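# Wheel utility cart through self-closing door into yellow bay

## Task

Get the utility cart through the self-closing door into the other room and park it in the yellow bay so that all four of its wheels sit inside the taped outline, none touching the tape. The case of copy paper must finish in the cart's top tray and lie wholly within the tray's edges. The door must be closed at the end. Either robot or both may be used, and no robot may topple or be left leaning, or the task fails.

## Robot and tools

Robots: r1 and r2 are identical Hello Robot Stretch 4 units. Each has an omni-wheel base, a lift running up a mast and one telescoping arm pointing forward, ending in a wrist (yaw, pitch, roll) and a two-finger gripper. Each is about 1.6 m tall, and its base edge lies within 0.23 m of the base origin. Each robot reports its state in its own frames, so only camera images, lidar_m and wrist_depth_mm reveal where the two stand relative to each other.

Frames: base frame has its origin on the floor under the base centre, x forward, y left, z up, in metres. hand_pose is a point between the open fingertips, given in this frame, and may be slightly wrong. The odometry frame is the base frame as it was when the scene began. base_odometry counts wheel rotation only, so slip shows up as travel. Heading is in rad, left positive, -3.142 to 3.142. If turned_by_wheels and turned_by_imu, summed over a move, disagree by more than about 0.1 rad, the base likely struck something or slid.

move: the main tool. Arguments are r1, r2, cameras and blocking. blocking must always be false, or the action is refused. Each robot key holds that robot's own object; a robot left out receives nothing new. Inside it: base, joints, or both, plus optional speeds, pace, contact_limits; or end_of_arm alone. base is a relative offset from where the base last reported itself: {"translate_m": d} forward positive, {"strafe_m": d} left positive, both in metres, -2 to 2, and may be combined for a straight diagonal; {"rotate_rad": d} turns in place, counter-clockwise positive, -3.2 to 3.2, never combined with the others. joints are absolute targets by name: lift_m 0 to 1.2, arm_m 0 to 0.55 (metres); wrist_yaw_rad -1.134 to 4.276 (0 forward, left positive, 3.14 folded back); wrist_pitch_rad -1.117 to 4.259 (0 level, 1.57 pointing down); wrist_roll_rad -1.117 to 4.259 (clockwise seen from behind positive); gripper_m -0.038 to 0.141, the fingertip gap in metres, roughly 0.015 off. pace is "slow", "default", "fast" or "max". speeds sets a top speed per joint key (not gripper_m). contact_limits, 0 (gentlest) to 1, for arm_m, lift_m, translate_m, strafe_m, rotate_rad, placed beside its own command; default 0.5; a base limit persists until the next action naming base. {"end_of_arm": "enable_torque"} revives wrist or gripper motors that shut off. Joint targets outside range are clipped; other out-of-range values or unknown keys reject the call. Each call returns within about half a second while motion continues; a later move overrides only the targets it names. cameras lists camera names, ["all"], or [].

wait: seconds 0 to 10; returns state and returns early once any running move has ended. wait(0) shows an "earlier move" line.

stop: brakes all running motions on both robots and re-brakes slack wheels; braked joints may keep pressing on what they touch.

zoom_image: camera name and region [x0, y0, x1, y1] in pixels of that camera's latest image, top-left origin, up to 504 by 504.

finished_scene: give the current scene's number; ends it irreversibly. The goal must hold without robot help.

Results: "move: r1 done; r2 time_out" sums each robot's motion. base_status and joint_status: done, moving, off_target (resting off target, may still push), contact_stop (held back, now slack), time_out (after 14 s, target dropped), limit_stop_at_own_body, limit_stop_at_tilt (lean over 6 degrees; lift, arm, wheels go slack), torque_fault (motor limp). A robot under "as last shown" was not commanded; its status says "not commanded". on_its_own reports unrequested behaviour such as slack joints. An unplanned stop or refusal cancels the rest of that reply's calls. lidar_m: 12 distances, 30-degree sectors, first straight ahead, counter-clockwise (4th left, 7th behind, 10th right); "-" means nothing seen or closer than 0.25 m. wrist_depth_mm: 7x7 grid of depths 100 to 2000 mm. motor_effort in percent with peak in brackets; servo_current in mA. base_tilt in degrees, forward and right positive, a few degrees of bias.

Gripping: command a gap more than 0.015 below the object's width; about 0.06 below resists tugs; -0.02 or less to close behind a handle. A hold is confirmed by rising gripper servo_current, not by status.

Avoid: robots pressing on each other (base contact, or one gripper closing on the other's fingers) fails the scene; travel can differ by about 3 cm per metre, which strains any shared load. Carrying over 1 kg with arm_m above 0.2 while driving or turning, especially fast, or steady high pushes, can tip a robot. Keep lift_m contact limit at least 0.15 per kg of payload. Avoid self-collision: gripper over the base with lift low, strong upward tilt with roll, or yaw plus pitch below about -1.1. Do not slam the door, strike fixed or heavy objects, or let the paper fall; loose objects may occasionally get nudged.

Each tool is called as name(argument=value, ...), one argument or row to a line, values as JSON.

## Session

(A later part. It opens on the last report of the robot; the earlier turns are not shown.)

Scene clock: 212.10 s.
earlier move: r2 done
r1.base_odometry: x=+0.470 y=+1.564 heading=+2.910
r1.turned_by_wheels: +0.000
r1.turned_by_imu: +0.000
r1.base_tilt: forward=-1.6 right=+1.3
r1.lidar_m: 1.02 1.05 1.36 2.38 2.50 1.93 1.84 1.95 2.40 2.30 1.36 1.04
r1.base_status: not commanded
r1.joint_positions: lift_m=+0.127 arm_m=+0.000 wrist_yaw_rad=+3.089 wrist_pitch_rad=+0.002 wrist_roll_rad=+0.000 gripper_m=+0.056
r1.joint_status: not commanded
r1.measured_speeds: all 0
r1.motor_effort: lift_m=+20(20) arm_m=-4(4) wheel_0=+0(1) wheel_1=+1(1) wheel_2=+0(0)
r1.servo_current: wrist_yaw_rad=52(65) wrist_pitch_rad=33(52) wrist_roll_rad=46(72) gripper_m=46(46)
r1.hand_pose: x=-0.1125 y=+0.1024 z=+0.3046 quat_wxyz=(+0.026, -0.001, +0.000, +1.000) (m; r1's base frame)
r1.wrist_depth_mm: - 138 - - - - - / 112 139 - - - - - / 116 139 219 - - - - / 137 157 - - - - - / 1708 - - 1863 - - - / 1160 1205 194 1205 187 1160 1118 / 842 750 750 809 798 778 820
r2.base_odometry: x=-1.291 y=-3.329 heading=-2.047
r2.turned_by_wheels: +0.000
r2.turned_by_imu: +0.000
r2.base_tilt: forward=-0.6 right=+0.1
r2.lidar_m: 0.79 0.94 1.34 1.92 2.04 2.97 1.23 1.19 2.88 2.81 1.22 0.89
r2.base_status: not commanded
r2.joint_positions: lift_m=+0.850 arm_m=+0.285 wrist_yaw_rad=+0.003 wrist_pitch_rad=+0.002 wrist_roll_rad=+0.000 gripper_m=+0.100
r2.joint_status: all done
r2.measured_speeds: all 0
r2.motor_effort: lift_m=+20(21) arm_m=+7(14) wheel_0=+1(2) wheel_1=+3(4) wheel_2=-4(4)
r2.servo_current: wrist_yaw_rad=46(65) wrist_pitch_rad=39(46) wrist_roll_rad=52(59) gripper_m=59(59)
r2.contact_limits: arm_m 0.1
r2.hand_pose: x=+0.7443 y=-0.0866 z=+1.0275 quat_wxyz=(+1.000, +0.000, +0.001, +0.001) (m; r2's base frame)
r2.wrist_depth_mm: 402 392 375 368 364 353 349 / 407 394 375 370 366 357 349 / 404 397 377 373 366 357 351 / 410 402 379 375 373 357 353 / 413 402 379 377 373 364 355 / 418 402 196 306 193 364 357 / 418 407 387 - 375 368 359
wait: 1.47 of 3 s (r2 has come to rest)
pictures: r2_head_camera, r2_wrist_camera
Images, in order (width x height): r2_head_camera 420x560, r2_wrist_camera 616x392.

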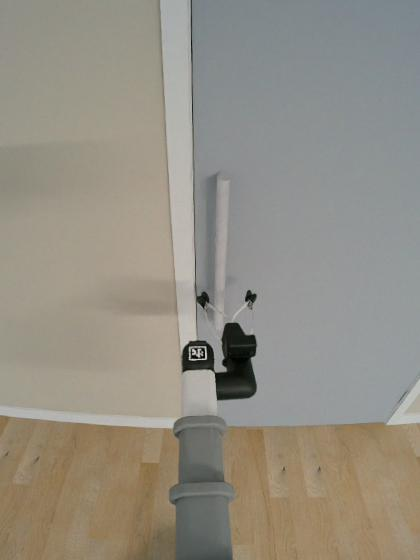

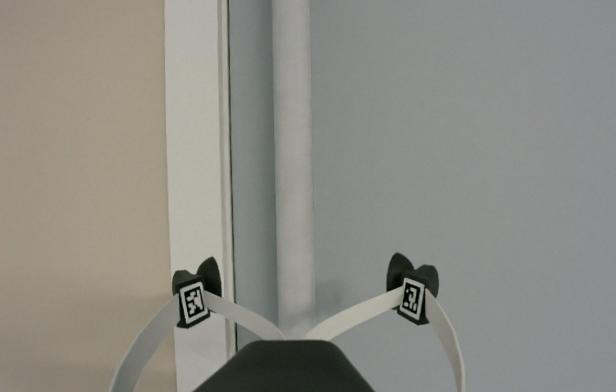

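move(
  blocking=false,
  r2={"joints":{"arm_m":0.3},"contact_limits":{"arm_m":0.1}},
)

wait(
  seconds=1,
)

move(
  blocking=false,
  r2={"joints":{"gripper_m":-0.025}},
)

wait(
  seconds=3,
  cameras=["r2_wrist_camera","r2_head_camera"],
)

Scene clock: 220.47 s.
move: r2 moving
r1: as last shown
r1.lidar_m: 1.00 1.07 1.32 2.39 2.50 1.93 1.83 1.95 2.39 2.32 1.34 1.04
r1.motor_effort: lift_m=+20(20) arm_m=-4(4) wheel_0=+1(1) wheel_1=+1(1) wheel_2=+0(0)
r1.servo_current: wrist_yaw_rad=33(65) wrist_pitch_rad=46(52) wrist_roll_rad=52(65) gripper_m=39(46)
r1.wrist_depth_mm: - 138 - - - - - / 112 139 - - - - - / 116 139 219 - - - - / 136 157 - - - - - / 1618 - - 1921 - - - / 1182 1205 194 1182 188 1160 1160 / 842 741 750 798 798 768 809
r2.base_odometry: x=-1.291 y=-3.329 heading=-2.047
r2.turned_by_wheels: +0.000
r2.turned_by_imu: +0.000
r2.base_tilt: forward=-0.7 right=+0.0
r2.lidar_m: 0.82 0.96 1.37 1.89 2.07 2.93 1.20 1.18 2.91 2.82 1.23 0.92
r2.base_status: not commanded
r2.joint_positions: lift_m=+0.850 arm_m=+0.300 wrist_yaw_rad=+0.003 wrist_pitch_rad=+0.002 wrist_roll_rad=+0.000 gripper_m=+0.100
r2.joint_status: arm_m moving
r2.measured_speeds: all 0
r2.motor_effort: lift_m=+21(21) arm_m=+6(12) wheel_0=+2(2) wheel_1=+4(4) wheel_2=-4(4)
r2.servo_current: wrist_yaw_rad=52(65) wrist_pitch_rad=39(46) wrist_roll_rad=52(59) gripper_m=52(52)
r2.contact_limits: arm_m 0.1
r2.hand_pose: x=+0.7593 y=-0.0866 z=+1.0275 quat_wxyz=(+1.000, +0.000, +0.001, +0.001) (m; r2's base frame)
r2.wrist_depth_mm: 387 377 364 290 349 338 336 / 389 379 366 355 351 343 336 / 389 379 368 359 353 345 338 / 392 384 368 362 353 345 340 / 397 384 368 359 359 347 340 / 399 389 198 291 197 349 343 / 399 394 368 - 359 353 345
pictures: none

Scene clock: 220.63 s.
earlier move: r2 done
r1.base_odometry: x=+0.470 y=+1.564 heading=+2.910
r1.turned_by_wheels: +0.000
r1.turned_by_imu: +0.000
r1.base_tilt: forward=-1.6 right=+1.3
r1.lidar_m: 1.01 1.06 1.31 2.39 2.50 1.92 1.84 1.93 2.39 2.29 1.34 1.03
r1.base_status: not commanded
r1.joint_positions: lift_m=+0.127 arm_m=+0.000 wrist_yaw_rad=+3.089 wrist_pitch_rad=+0.002 wrist_roll_rad=+0.000 gripper_m=+0.056
r1.joint_status: not commanded
r1.measured_speeds: all 0
r1.motor_effort: lift_m=+20(20) arm_m=-4(4) wheel_0=+1(1) wheel_1=+1(1) wheel_2=+0(0)
r1.servo_current: wrist_yaw_rad=52(65) wrist_pitch_rad=39(52) wrist_roll_rad=39(65) gripper_m=39(46)
r1.hand_pose: x=-0.1125 y=+0.1024 z=+0.3046 quat_wxyz=(+0.026, -0.001, +0.000, +1.000) (m; r1's base frame)
r1.wrist_depth_mm: - 138 - - - - - / 112 139 - - - - - / 116 139 219 - - - - / 136 157 - - - - - / 1618 - - 1921 - - - / 1205 1160 193 1205 187 1160 1138 / 842 759 750 809 788 759 809
r2.base_odometry: x=-1.291 y=-3.329 heading=-2.047
r2.turned_by_wheels: +0.000
r2.turned_by_imu: +0.000
r2.base_tilt: forward=-0.7 right=+0.0
r2.lidar_m: 0.82 0.93 1.37 1.91 2.06 2.94 1.22 1.17 2.90 2.81 1.20 0.93
r2.base_status: not commanded
r2.joint_positions: lift_m=+0.850 arm_m=+0.300 wrist_yaw_rad=+0.003 wrist_pitch_rad=+0.002 wrist_roll_rad=+0.000 gripper_m=+0.100
r2.joint_status: all done
r2.measured_speeds: all 0
r2.motor_effort: lift_m=+21(21) arm_m=+7(12) wheel_0=+2(2) wheel_1=+4(4) wheel_2=-4(4)
r2.servo_current: wrist_yaw_rad=39(65) wrist_pitch_rad=39(46) wrist_roll_rad=39(59) gripper_m=52(59)
r2.contact_limits: arm_m 0.1
r2.hand_pose: x=+0.7593 y=-0.0866 z=+1.0275 quat_wxyz=(+1.000, +0.000, +0.001, +0.001) (m; r2's base frame)
r2.wrist_depth_mm: 389 375 364 291 345 338 332 / 389 379 364 357 353 343 336 / 389 382 368 359 355 343 338 / 397 384 368 359 357 345 340 / 397 384 368 364 357 347 342 / 402 389 197 290 197 349 343 / 402 389 370 - 359 351 345
wait: 0.17 of 1 s (r2 has come to rest)
pictures: none

Scene clock: 221.13 s.
move: r2 moving
r1: as last shown
r1.lidar_m: 1.00 1.04 1.33 2.38 2.48 1.94 1.83 1.94 2.40 2.30 1.36 1.05
r1.servo_current: wrist_yaw_rad=52(52) wrist_pitch_rad=46(52) wrist_roll_rad=46(59) gripper_m=39(46)
r1.wrist_depth_mm: - 138 - - - - - / 112 139 - - - - - / 116 139 218 - - - - / 137 157 - - - - - / 1661 - - 1921 - - - / 1205 1229 193 1182 187 1160 1138 / 831 750 750 809 778 778 820
r2.base_odometry: x=-1.291 y=-3.329 heading=-2.047
r2.turned_by_wheels: +0.000
r2.turned_by_imu: +0.000
r2.base_tilt: forward=-0.7 right=+0.0
r2.lidar_m: 0.82 0.95 1.37 1.91 2.03 2.94 1.24 1.19 2.91 2.82 1.19 0.91
r2.base_status: not commanded
r2.joint_positions: lift_m=+0.850 arm_m=+0.300 wrist_yaw_rad=+0.003 wrist_pitch_rad=+0.002 wrist_roll_rad=+0.000 gripper_m=+0.083
r2.joint_status: gripper_m moving
r2.measured_speeds: all 0
r2.motor_effort: lift_m=+21(21) arm_m=+7(7) wheel_0=+2(2) wheel_1=+4(4) wheel_2=-4(4)
r2.servo_current: wrist_yaw_rad=46(59) wrist_pitch_rad=39(46) wrist_roll_rad=52(52) gripper_m=124(124)
r2.contact_limits: arm_m 0.1
r2.hand_pose: x=+0.7593 y=-0.0866 z=+1.0275 quat_wxyz=(+1.000, +0.000, +0.001, +0.001) (m; r2's base frame)
r2.wrist_depth_mm: 387 375 364 290 349 340 334 / 389 379 364 359 351 343 336 / 389 377 366 359 351 345 338 / 394 382 370 359 355 347 338 / 397 384 366 364 357 347 342 / 399 389 196 291 192 351 343 / 404 389 366 - 359 349 345
pictures: none

Scene clock: 222.60 s.
earlier move: r2 done
r1.base_odometry: x=+0.470 y=+1.564 heading=+2.910
r1.turned_by_wheels: +0.000
r1.turned_by_imu: +0.000
r1.base_tilt: forward=-1.6 right=+1.3
r1.lidar_m: 1.00 1.06 1.34 2.38 2.51 1.92 1.84 1.92 2.38 2.31 1.33 1.04
r1.base_status: not commanded
r1.joint_positions: lift_m=+0.127 arm_m=+0.000 wrist_yaw_rad=+3.089 wrist_pitch_rad=+0.002 wrist_roll_rad=+0.000 gripper_m=+0.056
r1.joint_status: not commanded
r1.measured_speeds: all 0
r1.motor_effort: lift_m=+20(20) arm_m=-4(4) wheel_0=+0(1) wheel_1=+1(1) wheel_2=+0(0)
r1.servo_current: wrist_yaw_rad=39(59) wrist_pitch_rad=46(52) wrist_roll_rad=52(72) gripper_m=39(46)
r1.hand_pose: x=-0.1125 y=+0.1024 z=+0.3046 quat_wxyz=(+0.026, -0.001, +0.000, +1.000) (m; r1's base frame)
r1.wrist_depth_mm: - 138 - - - - - / 112 139 - - - - - / 116 139 219 - - - - / 137 157 - - - - - / 1661 - - 1921 - - - / 1160 1205 194 1205 187 1160 1138 / 831 750 750 798 788 788 820
r2.base_odometry: x=-1.291 y=-3.329 heading=-2.047
r2.turned_by_wheels: +0.000
r2.turned_by_imu: +0.000
r2.base_tilt: forward=-0.7 right=+0.1
r2.lidar_m: 0.85 0.95 1.38 1.91 2.05 2.94 1.21 1.19 2.90 2.81 1.20 0.90
r2.base_status: not commanded
r2.joint_positions: lift_m=+0.850 arm_m=+0.300 wrist_yaw_rad=+0.003 wrist_pitch_rad=+0.002 wrist_roll_rad=+0.000 gripper_m=-0.024
r2.joint_status: all done
r2.measured_speeds: all 0
r2.motor_effort: lift_m=+21(21) arm_m=+7(7) wheel_0=+2(2) wheel_1=+3(4) wheel_2=-4(4)
r2.servo_current: wrist_yaw_rad=52(59) wrist_pitch_rad=39(46) wrist_roll_rad=39(65) gripper_m=104(169)
r2.contact_limits: arm_m 0.1
r2.hand_pose: x=+0.7593 y=-0.0866 z=+1.0275 quat_wxyz=(+1.000, +0.000, +0.001, +0.001) (m; r2's base frame)
r2.wrist_depth_mm: 384 375 364 291 347 340 334 / 387 379 366 355 351 342 334 / 389 382 370 357 353 345 340 / 397 384 370 359 353 343 340 / 397 384 364 289 357 349 342 / 399 392 187 200 181 351 343 / 402 389 370 - 357 351 345
wait: 1.47 of 3 s (r2 has come to rest)
pictures: r2_head_camera, r2_wrist_camera
Images, in order (width x height): r2_head_camera 420x560, r2_wrist_camera 616x392.

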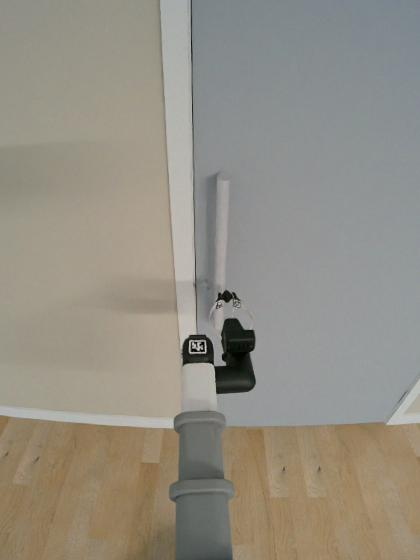

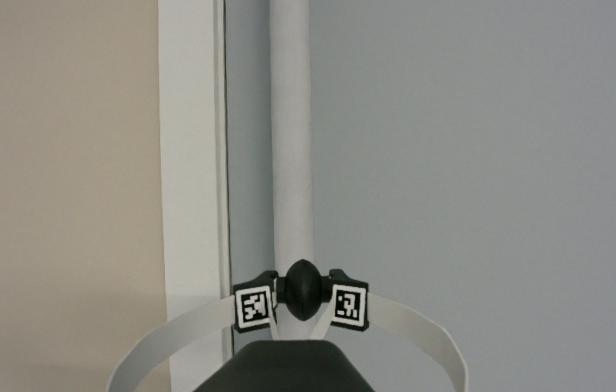

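move(
  blocking=false,
  r2={"joints":{"gripper_m":0.1}},
)

wait(
  seconds=3,
)

move(
  blocking=false,
  r2={"joints":{"arm_m":0.375},"contact_limits":{"arm_m":0.0},"pace":"slow"},
)

wait(
  seconds=3,
)

move(
  blocking=false,
  r2={"joints":{"gripper_m":-0.025}},
)

wait(
  seconds=3,
  cameras=["r2_wrist_camera","r2_head_camera"],
)

Scene clock: 235.07 s.
move: r2 moving
r1: as last shown
r1.lidar_m: 1.00 1.05 1.35 2.39 2.49 1.93 1.84 1.92 2.35 2.31 1.37 1.04
r1.servo_current: wrist_yaw_rad=52(78) wrist_pitch_rad=46(52) wrist_roll_rad=52(72) gripper_m=46(46)
r1.wrist_depth_mm: - 138 - - - - - / 112 139 - - - - - / 116 139 219 - - - - / 137 157 - - - - - / 1661 - - 1983 - - - / 1205 1205 193 1182 187 1160 1160 / 854 759 768 809 798 778 831
r2.base_odometry: x=-1.291 y=-3.329 heading=-2.047
r2.turned_by_wheels: +0.000
r2.turned_by_imu: +0.000
r2.base_tilt: forward=-0.7 right=+0.1
r2.lidar_m: 0.82 0.95 1.36 1.93 2.04 2.92 1.24 1.20 2.88 2.80 1.23 0.91
r2.base_status: not commanded
r2.joint_positions: lift_m=+0.850 arm_m=+0.300 wrist_yaw_rad=+0.003 wrist_pitch_rad=+0.002 wrist_roll_rad=+0.000 gripper_m=+0.002
r2.joint_status: gripper_m moving
r2.measured_speeds: all 0
r2.motor_effort: lift_m=+21(21) arm_m=+7(7) wheel_0=+1(2) wheel_1=+4(4) wheel_2=-3(4)
r2.servo_current: wrist_yaw_rad=46(52) wrist_pitch_rad=39(46) wrist_roll_rad=52(52) gripper_m=91(117)
r2.contact_limits: arm_m 0.1
r2.hand_pose: x=+0.7593 y=-0.0866 z=+1.0275 quat_wxyz=(+1.000, +0.000, +0.001, +0.001) (m; r2's base frame)
r2.wrist_depth_mm: 387 375 362 290 347 340 334 / 389 377 364 357 353 343 336 / 394 377 366 357 351 343 338 / 397 384 368 362 353 347 340 / 397 387 366 291 357 349 342 / 399 387 188 203 183 351 343 / 404 392 368 - 357 349 343
pictures: none

Scene clock: 236.53 s.
earlier move: r2 done
r1.base_odometry: x=+0.470 y=+1.564 heading=+2.910
r1.turned_by_wheels: +0.000
r1.turned_by_imu: +0.000
r1.base_tilt: forward=-1.6 right=+1.3
r1.lidar_m: 1.00 1.05 1.33 2.38 2.51 1.94 1.83 1.94 2.37 2.30 1.32 1.03
r1.base_status: not commanded
r1.joint_positions: lift_m=+0.127 arm_m=+0.000 wrist_yaw_rad=+3.089 wrist_pitch_rad=+0.002 wrist_roll_rad=+0.000 gripper_m=+0.056
r1.joint_status: not commanded
r1.measured_speeds: all 0
r1.motor_effort: lift_m=+20(20) arm_m=-4(4) wheel_0=+0(1) wheel_1=+1(1) wheel_2=+0(0)
r1.servo_current: wrist_yaw_rad=46(78) wrist_pitch_rad=46(52) wrist_roll_rad=33(72) gripper_m=46(46)
r1.hand_pose: x=-0.1125 y=+0.1024 z=+0.3046 quat_wxyz=(+0.026, -0.001, +0.000, +1.000) (m; r1's base frame)
r1.wrist_depth_mm: - 138 - - - - - / 112 138 - - - - - / 116 139 218 - - - - / 137 157 - - - - - / 1708 - - 1921 - - - / 1182 1205 194 1160 187 1160 1118 / 854 750 759 798 788 778 820
r2.base_odometry: x=-1.291 y=-3.329 heading=-2.047
r2.turned_by_wheels: +0.000
r2.turned_by_imu: +0.000
r2.base_tilt: forward=-0.6 right=+0.1
r2.lidar_m: 0.83 0.94 1.36 1.90 2.05 2.93 1.23 1.20 2.88 2.82 1.20 0.92
r2.base_status: not commanded
r2.joint_positions: lift_m=+0.850 arm_m=+0.300 wrist_yaw_rad=+0.003 wrist_pitch_rad=+0.002 wrist_roll_rad=+0.000 gripper_m=+0.100
r2.joint_status: all done
r2.measured_speeds: all 0
r2.motor_effort: lift_m=+21(21) arm_m=+7(7) wheel_0=+2(2) wheel_1=+3(4) wheel_2=-4(4)
r2.servo_current: wrist_yaw_rad=52(59) wrist_pitch_rad=39(52) wrist_roll_rad=46(59) gripper_m=52(117)
r2.contact_limits: arm_m 0.1
r2.hand_pose: x=+0.7593 y=-0.0866 z=+1.0275 quat_wxyz=(+1.000, +0.000, +0.001, +0.001) (m; r2's base frame)
r2.wrist_depth_mm: 389 377 364 290 351 340 330 / 389 377 366 355 353 342 334 / 392 382 366 359 351 345 336 / 392 382 368 359 355 347 338 / 397 384 368 364 357 345 343 / 397 389 198 291 197 349 343 / 404 392 368 - 359 353 345
wait: 1.47 of 3 s (r2 has come to rest)
pictures: none

Scene clock: 237.03 s.
move: r2 moving
r1: as last shown
r1.lidar_m: 1.02 1.06 1.33 2.38 2.49 1.91 1.82 1.92 2.38 2.32 1.35 1.03
r1.servo_current: wrist_yaw_rad=59(65) wrist_pitch_rad=46(46) wrist_roll_rad=33(52) gripper_m=39(46)
r1.wrist_depth_mm: - 138 - - - - - / 112 139 - - - - - / 116 139 219 - - - - / 136 157 - - - - - / 1618 - - 1921 - - - / 1182 1205 193 1205 187 1160 1138 / 842 750 759 798 798 778 820
r2.base_odometry: x=-1.291 y=-3.329 heading=-2.047
r2.turned_by_wheels: +0.000
r2.turned_by_imu: +0.000
r2.base_tilt: forward=-0.7 right=+0.1
r2.lidar_m: 0.83 0.94 1.35 1.92 2.07 2.95 1.20 1.21 2.88 2.83 1.19 0.92
r2.base_status: not commanded
r2.joint_positions: lift_m=+0.850 arm_m=+0.312 wrist_yaw_rad=+0.003 wrist_pitch_rad=+0.002 wrist_roll_rad=+0.000 gripper_m=+0.100
r2.joint_status: arm_m moving
r2.measured_speeds: translate_m=+0.000 strafe_m=+0.000 rotate_rad=+0.000 lift_m=+0.000 arm_m=+0.049 wrist_yaw_rad=+0.000 wrist_pitch_rad=+0.000 wrist_roll_rad=+0.000
r2.motor_effort: lift_m=+21(21) arm_m=+8(10) wheel_0=+1(2) wheel_1=+4(4) wheel_2=-4(4)
r2.servo_current: wrist_yaw_rad=52(59) wrist_pitch_rad=46(46) wrist_roll_rad=46(52) gripper_m=52(59)
r2.contact_limits: arm_m 0
r2.hand_pose: x=+0.7720 y=-0.0866 z=+1.0275 quat_wxyz=(+1.000, +0.000, +0.001, +0.001) (m; r2's base frame)
r2.wrist_depth_mm: 370 366 353 281 338 330 324 / 377 366 355 277 340 334 327 / 379 368 355 281 342 334 327 / 382 370 359 351 345 336 329 / 387 373 359 353 345 340 332 / 389 377 197 281 195 340 334 / 392 377 359 - 349 345 336
pictures: none

Scene clock: 238.53 s.
earlier move: r2 done
r1.base_odometry: x=+0.470 y=+1.564 heading=+2.910
r1.turned_by_wheels: +0.000
r1.turned_by_imu: +0.000
r1.base_tilt: forward=-1.6 right=+1.3
r1.lidar_m: 1.01 1.07 1.30 2.39 2.47 1.92 1.82 1.91 2.38 2.30 1.36 1.03
r1.base_status: not commanded
r1.joint_positions: lift_m=+0.127 arm_m=+0.000 wrist_yaw_rad=+3.089 wrist_pitch_rad=+0.002 wrist_roll_rad=+0.000 gripper_m=+0.056
r1.joint_status: not commanded
r1.measured_speeds: all 0
r1.motor_effort: lift_m=+20(20) arm_m=-4(4) wheel_0=+1(1) wheel_1=+1(2) wheel_2=+0(0)
r1.servo_current: wrist_yaw_rad=39(65) wrist_pitch_rad=39(52) wrist_roll_rad=52(65) gripper_m=46(46)
r1.hand_pose: x=-0.1125 y=+0.1024 z=+0.3046 quat_wxyz=(+0.026, -0.001, +0.000, +1.000) (m; r1's base frame)
r1.wrist_depth_mm: - 138 - - - - - / 112 139 - - - - - / 116 139 218 - - - - / 137 157 - - - - - / 1708 - - 1921 - - - / 1205 1205 193 1182 187 1205 1118 / 854 759 759 798 798 778 809
r2.base_odometry: x=-1.291 y=-3.329 heading=-2.047
r2.turned_by_wheels: +0.000
r2.turned_by_imu: +0.000
r2.base_tilt: forward=-0.6 right=+0.1
r2.lidar_m: 0.82 0.94 1.38 1.91 2.05 2.96 1.23 1.18 2.90 2.81 1.21 0.91
r2.base_status: not commanded
r2.joint_positions: lift_m=+0.850 arm_m=+0.375 wrist_yaw_rad=+0.003 wrist_pitch_rad=+0.002 wrist_roll_rad=+0.000 gripper_m=+0.100
r2.joint_status: all done
r2.measured_speeds: all 0
r2.motor_effort: lift_m=+21(21) arm_m=+7(12) wheel_0=+1(2) wheel_1=+4(4) wheel_2=-4(4)
r2.servo_current: wrist_yaw_rad=52(65) wrist_pitch_rad=46(46) wrist_roll_rad=39(59) gripper_m=46(59)
r2.contact_limits: arm_m 0
r2.hand_pose: x=+0.8343 y=-0.0866 z=+1.0275 quat_wxyz=(+1.000, +0.000, +0.001, +0.001) (m; r2's base frame)
r2.wrist_depth_mm: 306 286 289 208 276 271 265 / 309 287 293 282 278 272 266 / 310 289 296 222 279 272 268 / 312 291 296 220 282 274 270 / 314 291 296 220 285 277 272 / 317 293 199 213 195 276 273 / 320 314 293 - 285 278 273
wait: 1.50 of 3 s (r2 has come to rest)
pictures: none

Scene clock: 239.03 s.
move: r2 moving
r1: as last shown
r1.base_tilt: forward=-1.6 right=+1.2
r1.lidar_m: 1.02 1.05 1.35 2.38 2.50 1.92 1.84 1.89 2.38 2.31 1.36 1.05
r1.motor_effort: lift_m=+20(20) arm_m=-4(4) wheel_0=+0(0) wheel_1=+1(1) wheel_2=+0(0)
r1.servo_current: wrist_yaw_rad=39(65) wrist_pitch_rad=39(46) wrist_roll_rad=46(65) gripper_m=46(46)
r1.wrist_depth_mm: - 138 - - - - - / 112 139 - - - - - / 116 139 219 - - - - / 136 157 - - - - - / 1756 - - 1863 - - - / 1182 1205 194 1205 187 1182 1160 / 842 750 750 798 809 778 820
r2.base_odometry: x=-1.291 y=-3.329 heading=-2.047
r2.turned_by_wheels: +0.000
r2.turned_by_imu: +0.000
r2.base_tilt: forward=-0.7 right=+0.0
r2.lidar_m: 0.81 0.95 1.39 1.89 2.07 2.92 1.22 1.18 2.89 2.81 1.19 0.93
r2.base_status: not commanded
r2.joint_positions: lift_m=+0.850 arm_m=+0.375 wrist_yaw_rad=+0.003 wrist_pitch_rad=+0.002 wrist_roll_rad=+0.000 gripper_m=+0.083
r2.joint_status: gripper_m moving
r2.measured_speeds: all 0
r2.motor_effort: lift_m=+21(21) arm_m=+7(8) wheel_0=+1(2) wheel_1=+3(4) wheel_2=-4(4)
r2.servo_current: wrist_yaw_rad=59(59) wrist_pitch_rad=39(46) wrist_roll_rad=52(52) gripper_m=98(98)
r2.contact_limits: arm_m 0
r2.hand_pose: x=+0.8343 y=-0.0866 z=+1.0275 quat_wxyz=(+1.000, +0.000, +0.001, +0.001) (m; r2's base frame)
r2.wrist_depth_mm: 306 285 290 210 277 271 265 / 307 287 291 282 279 272 267 / 310 287 293 221 281 273 267 / 314 291 296 220 282 273 271 / 315 291 297 220 282 277 270 / 317 293 197 220 192 277 273 / 320 312 300 - 286 277 274
pictures: none

Scene clock: 240.50 s.
earlier move: r2 done
r1.base_odometry: x=+0.470 y=+1.564 heading=+2.910
r1.turned_by_wheels: +0.000
r1.turned_by_imu: +0.000
r1.base_tilt: forward=-1.6 right=+1.3
r1.lidar_m: 1.01 1.05 1.35 2.39 2.49 1.94 1.82 1.95 2.37 2.31 1.35 1.04
r1.base_status: not commanded
r1.joint_positions: lift_m=+0.127 arm_m=+0.000 wrist_yaw_rad=+3.089 wrist_pitch_rad=+0.002 wrist_roll_rad=+0.000 gripper_m=+0.056
r1.joint_status: not commanded
r1.measured_speeds: all 0
r1.motor_effort: lift_m=+20(20) arm_m=-4(4) wheel_0=+0(1) wheel_1=+1(1) wheel_2=+0(0)
r1.servo_current: wrist_yaw_rad=39(65) wrist_pitch_rad=39(46) wrist_roll_rad=39(65) gripper_m=46(52)
r1.hand_pose: x=-0.1125 y=+0.1024 z=+0.3046 quat_wxyz=(+0.026, -0.001, +0.000, +1.000) (m; r1's base frame)
r1.wrist_depth_mm: - 138 - - - - - / 112 139 - - - - - / 116 139 219 - - - - / 137 157 - - - - - / 1618 - - 1921 - - - / 1205 1205 193 1205 187 1138 1138 / 842 750 750 788 788 788 809
r2.base_odometry: x=-1.291 y=-3.329 heading=-2.047
r2.turned_by_wheels: +0.001
r2.turned_by_imu: +0.001
r2.base_tilt: forward=-0.6 right=+0.0
r2.lidar_m: 0.81 0.95 1.34 1.91 2.05 2.97 1.21 1.20 2.91 2.82 1.20 0.91
r2.base_status: not commanded
r2.joint_positions: lift_m=+0.850 arm_m=+0.375 wrist_yaw_rad=+0.006 wrist_pitch_rad=+0.002 wrist_roll_rad=+0.000 gripper_m=-0.023
r2.joint_status: all done
r2.measured_speeds: all 0
r2.motor_effort: lift_m=+20(21) arm_m=+4(8) wheel_0=+4(5) wheel_1=+3(4) wheel_2=+1(4)
r2.servo_current: wrist_yaw_rad=46(65) wrist_pitch_rad=39(46) wrist_roll_rad=46(65) gripper_m=163(338)
r2.contact_limits: arm_m 0
r2.hand_pose: x=+0.8348 y=-0.0857 z=+1.0275 quat_wxyz=(+1.000, +0.000, +0.001, +0.003) (m; r2's base frame)
r2.wrist_depth_mm: 309 286 289 206 274 266 259 / 312 287 291 211 276 267 263 / 314 290 291 213 277 270 263 / 317 306 294 215 279 272 265 / 317 306 296 209 279 274 265 / 320 309 184 209 179 273 267 / 322 158 291 - 282 274 271
wait: 1.47 of 3 s (r2 has come to rest)
pictures: r2_head_camera, r2_wrist_camera
Images, in order (width x height): r2_head_camera 420x560, r2_wrist_camera 616x392.

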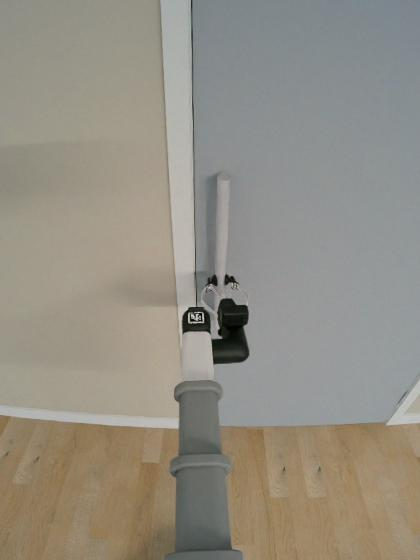

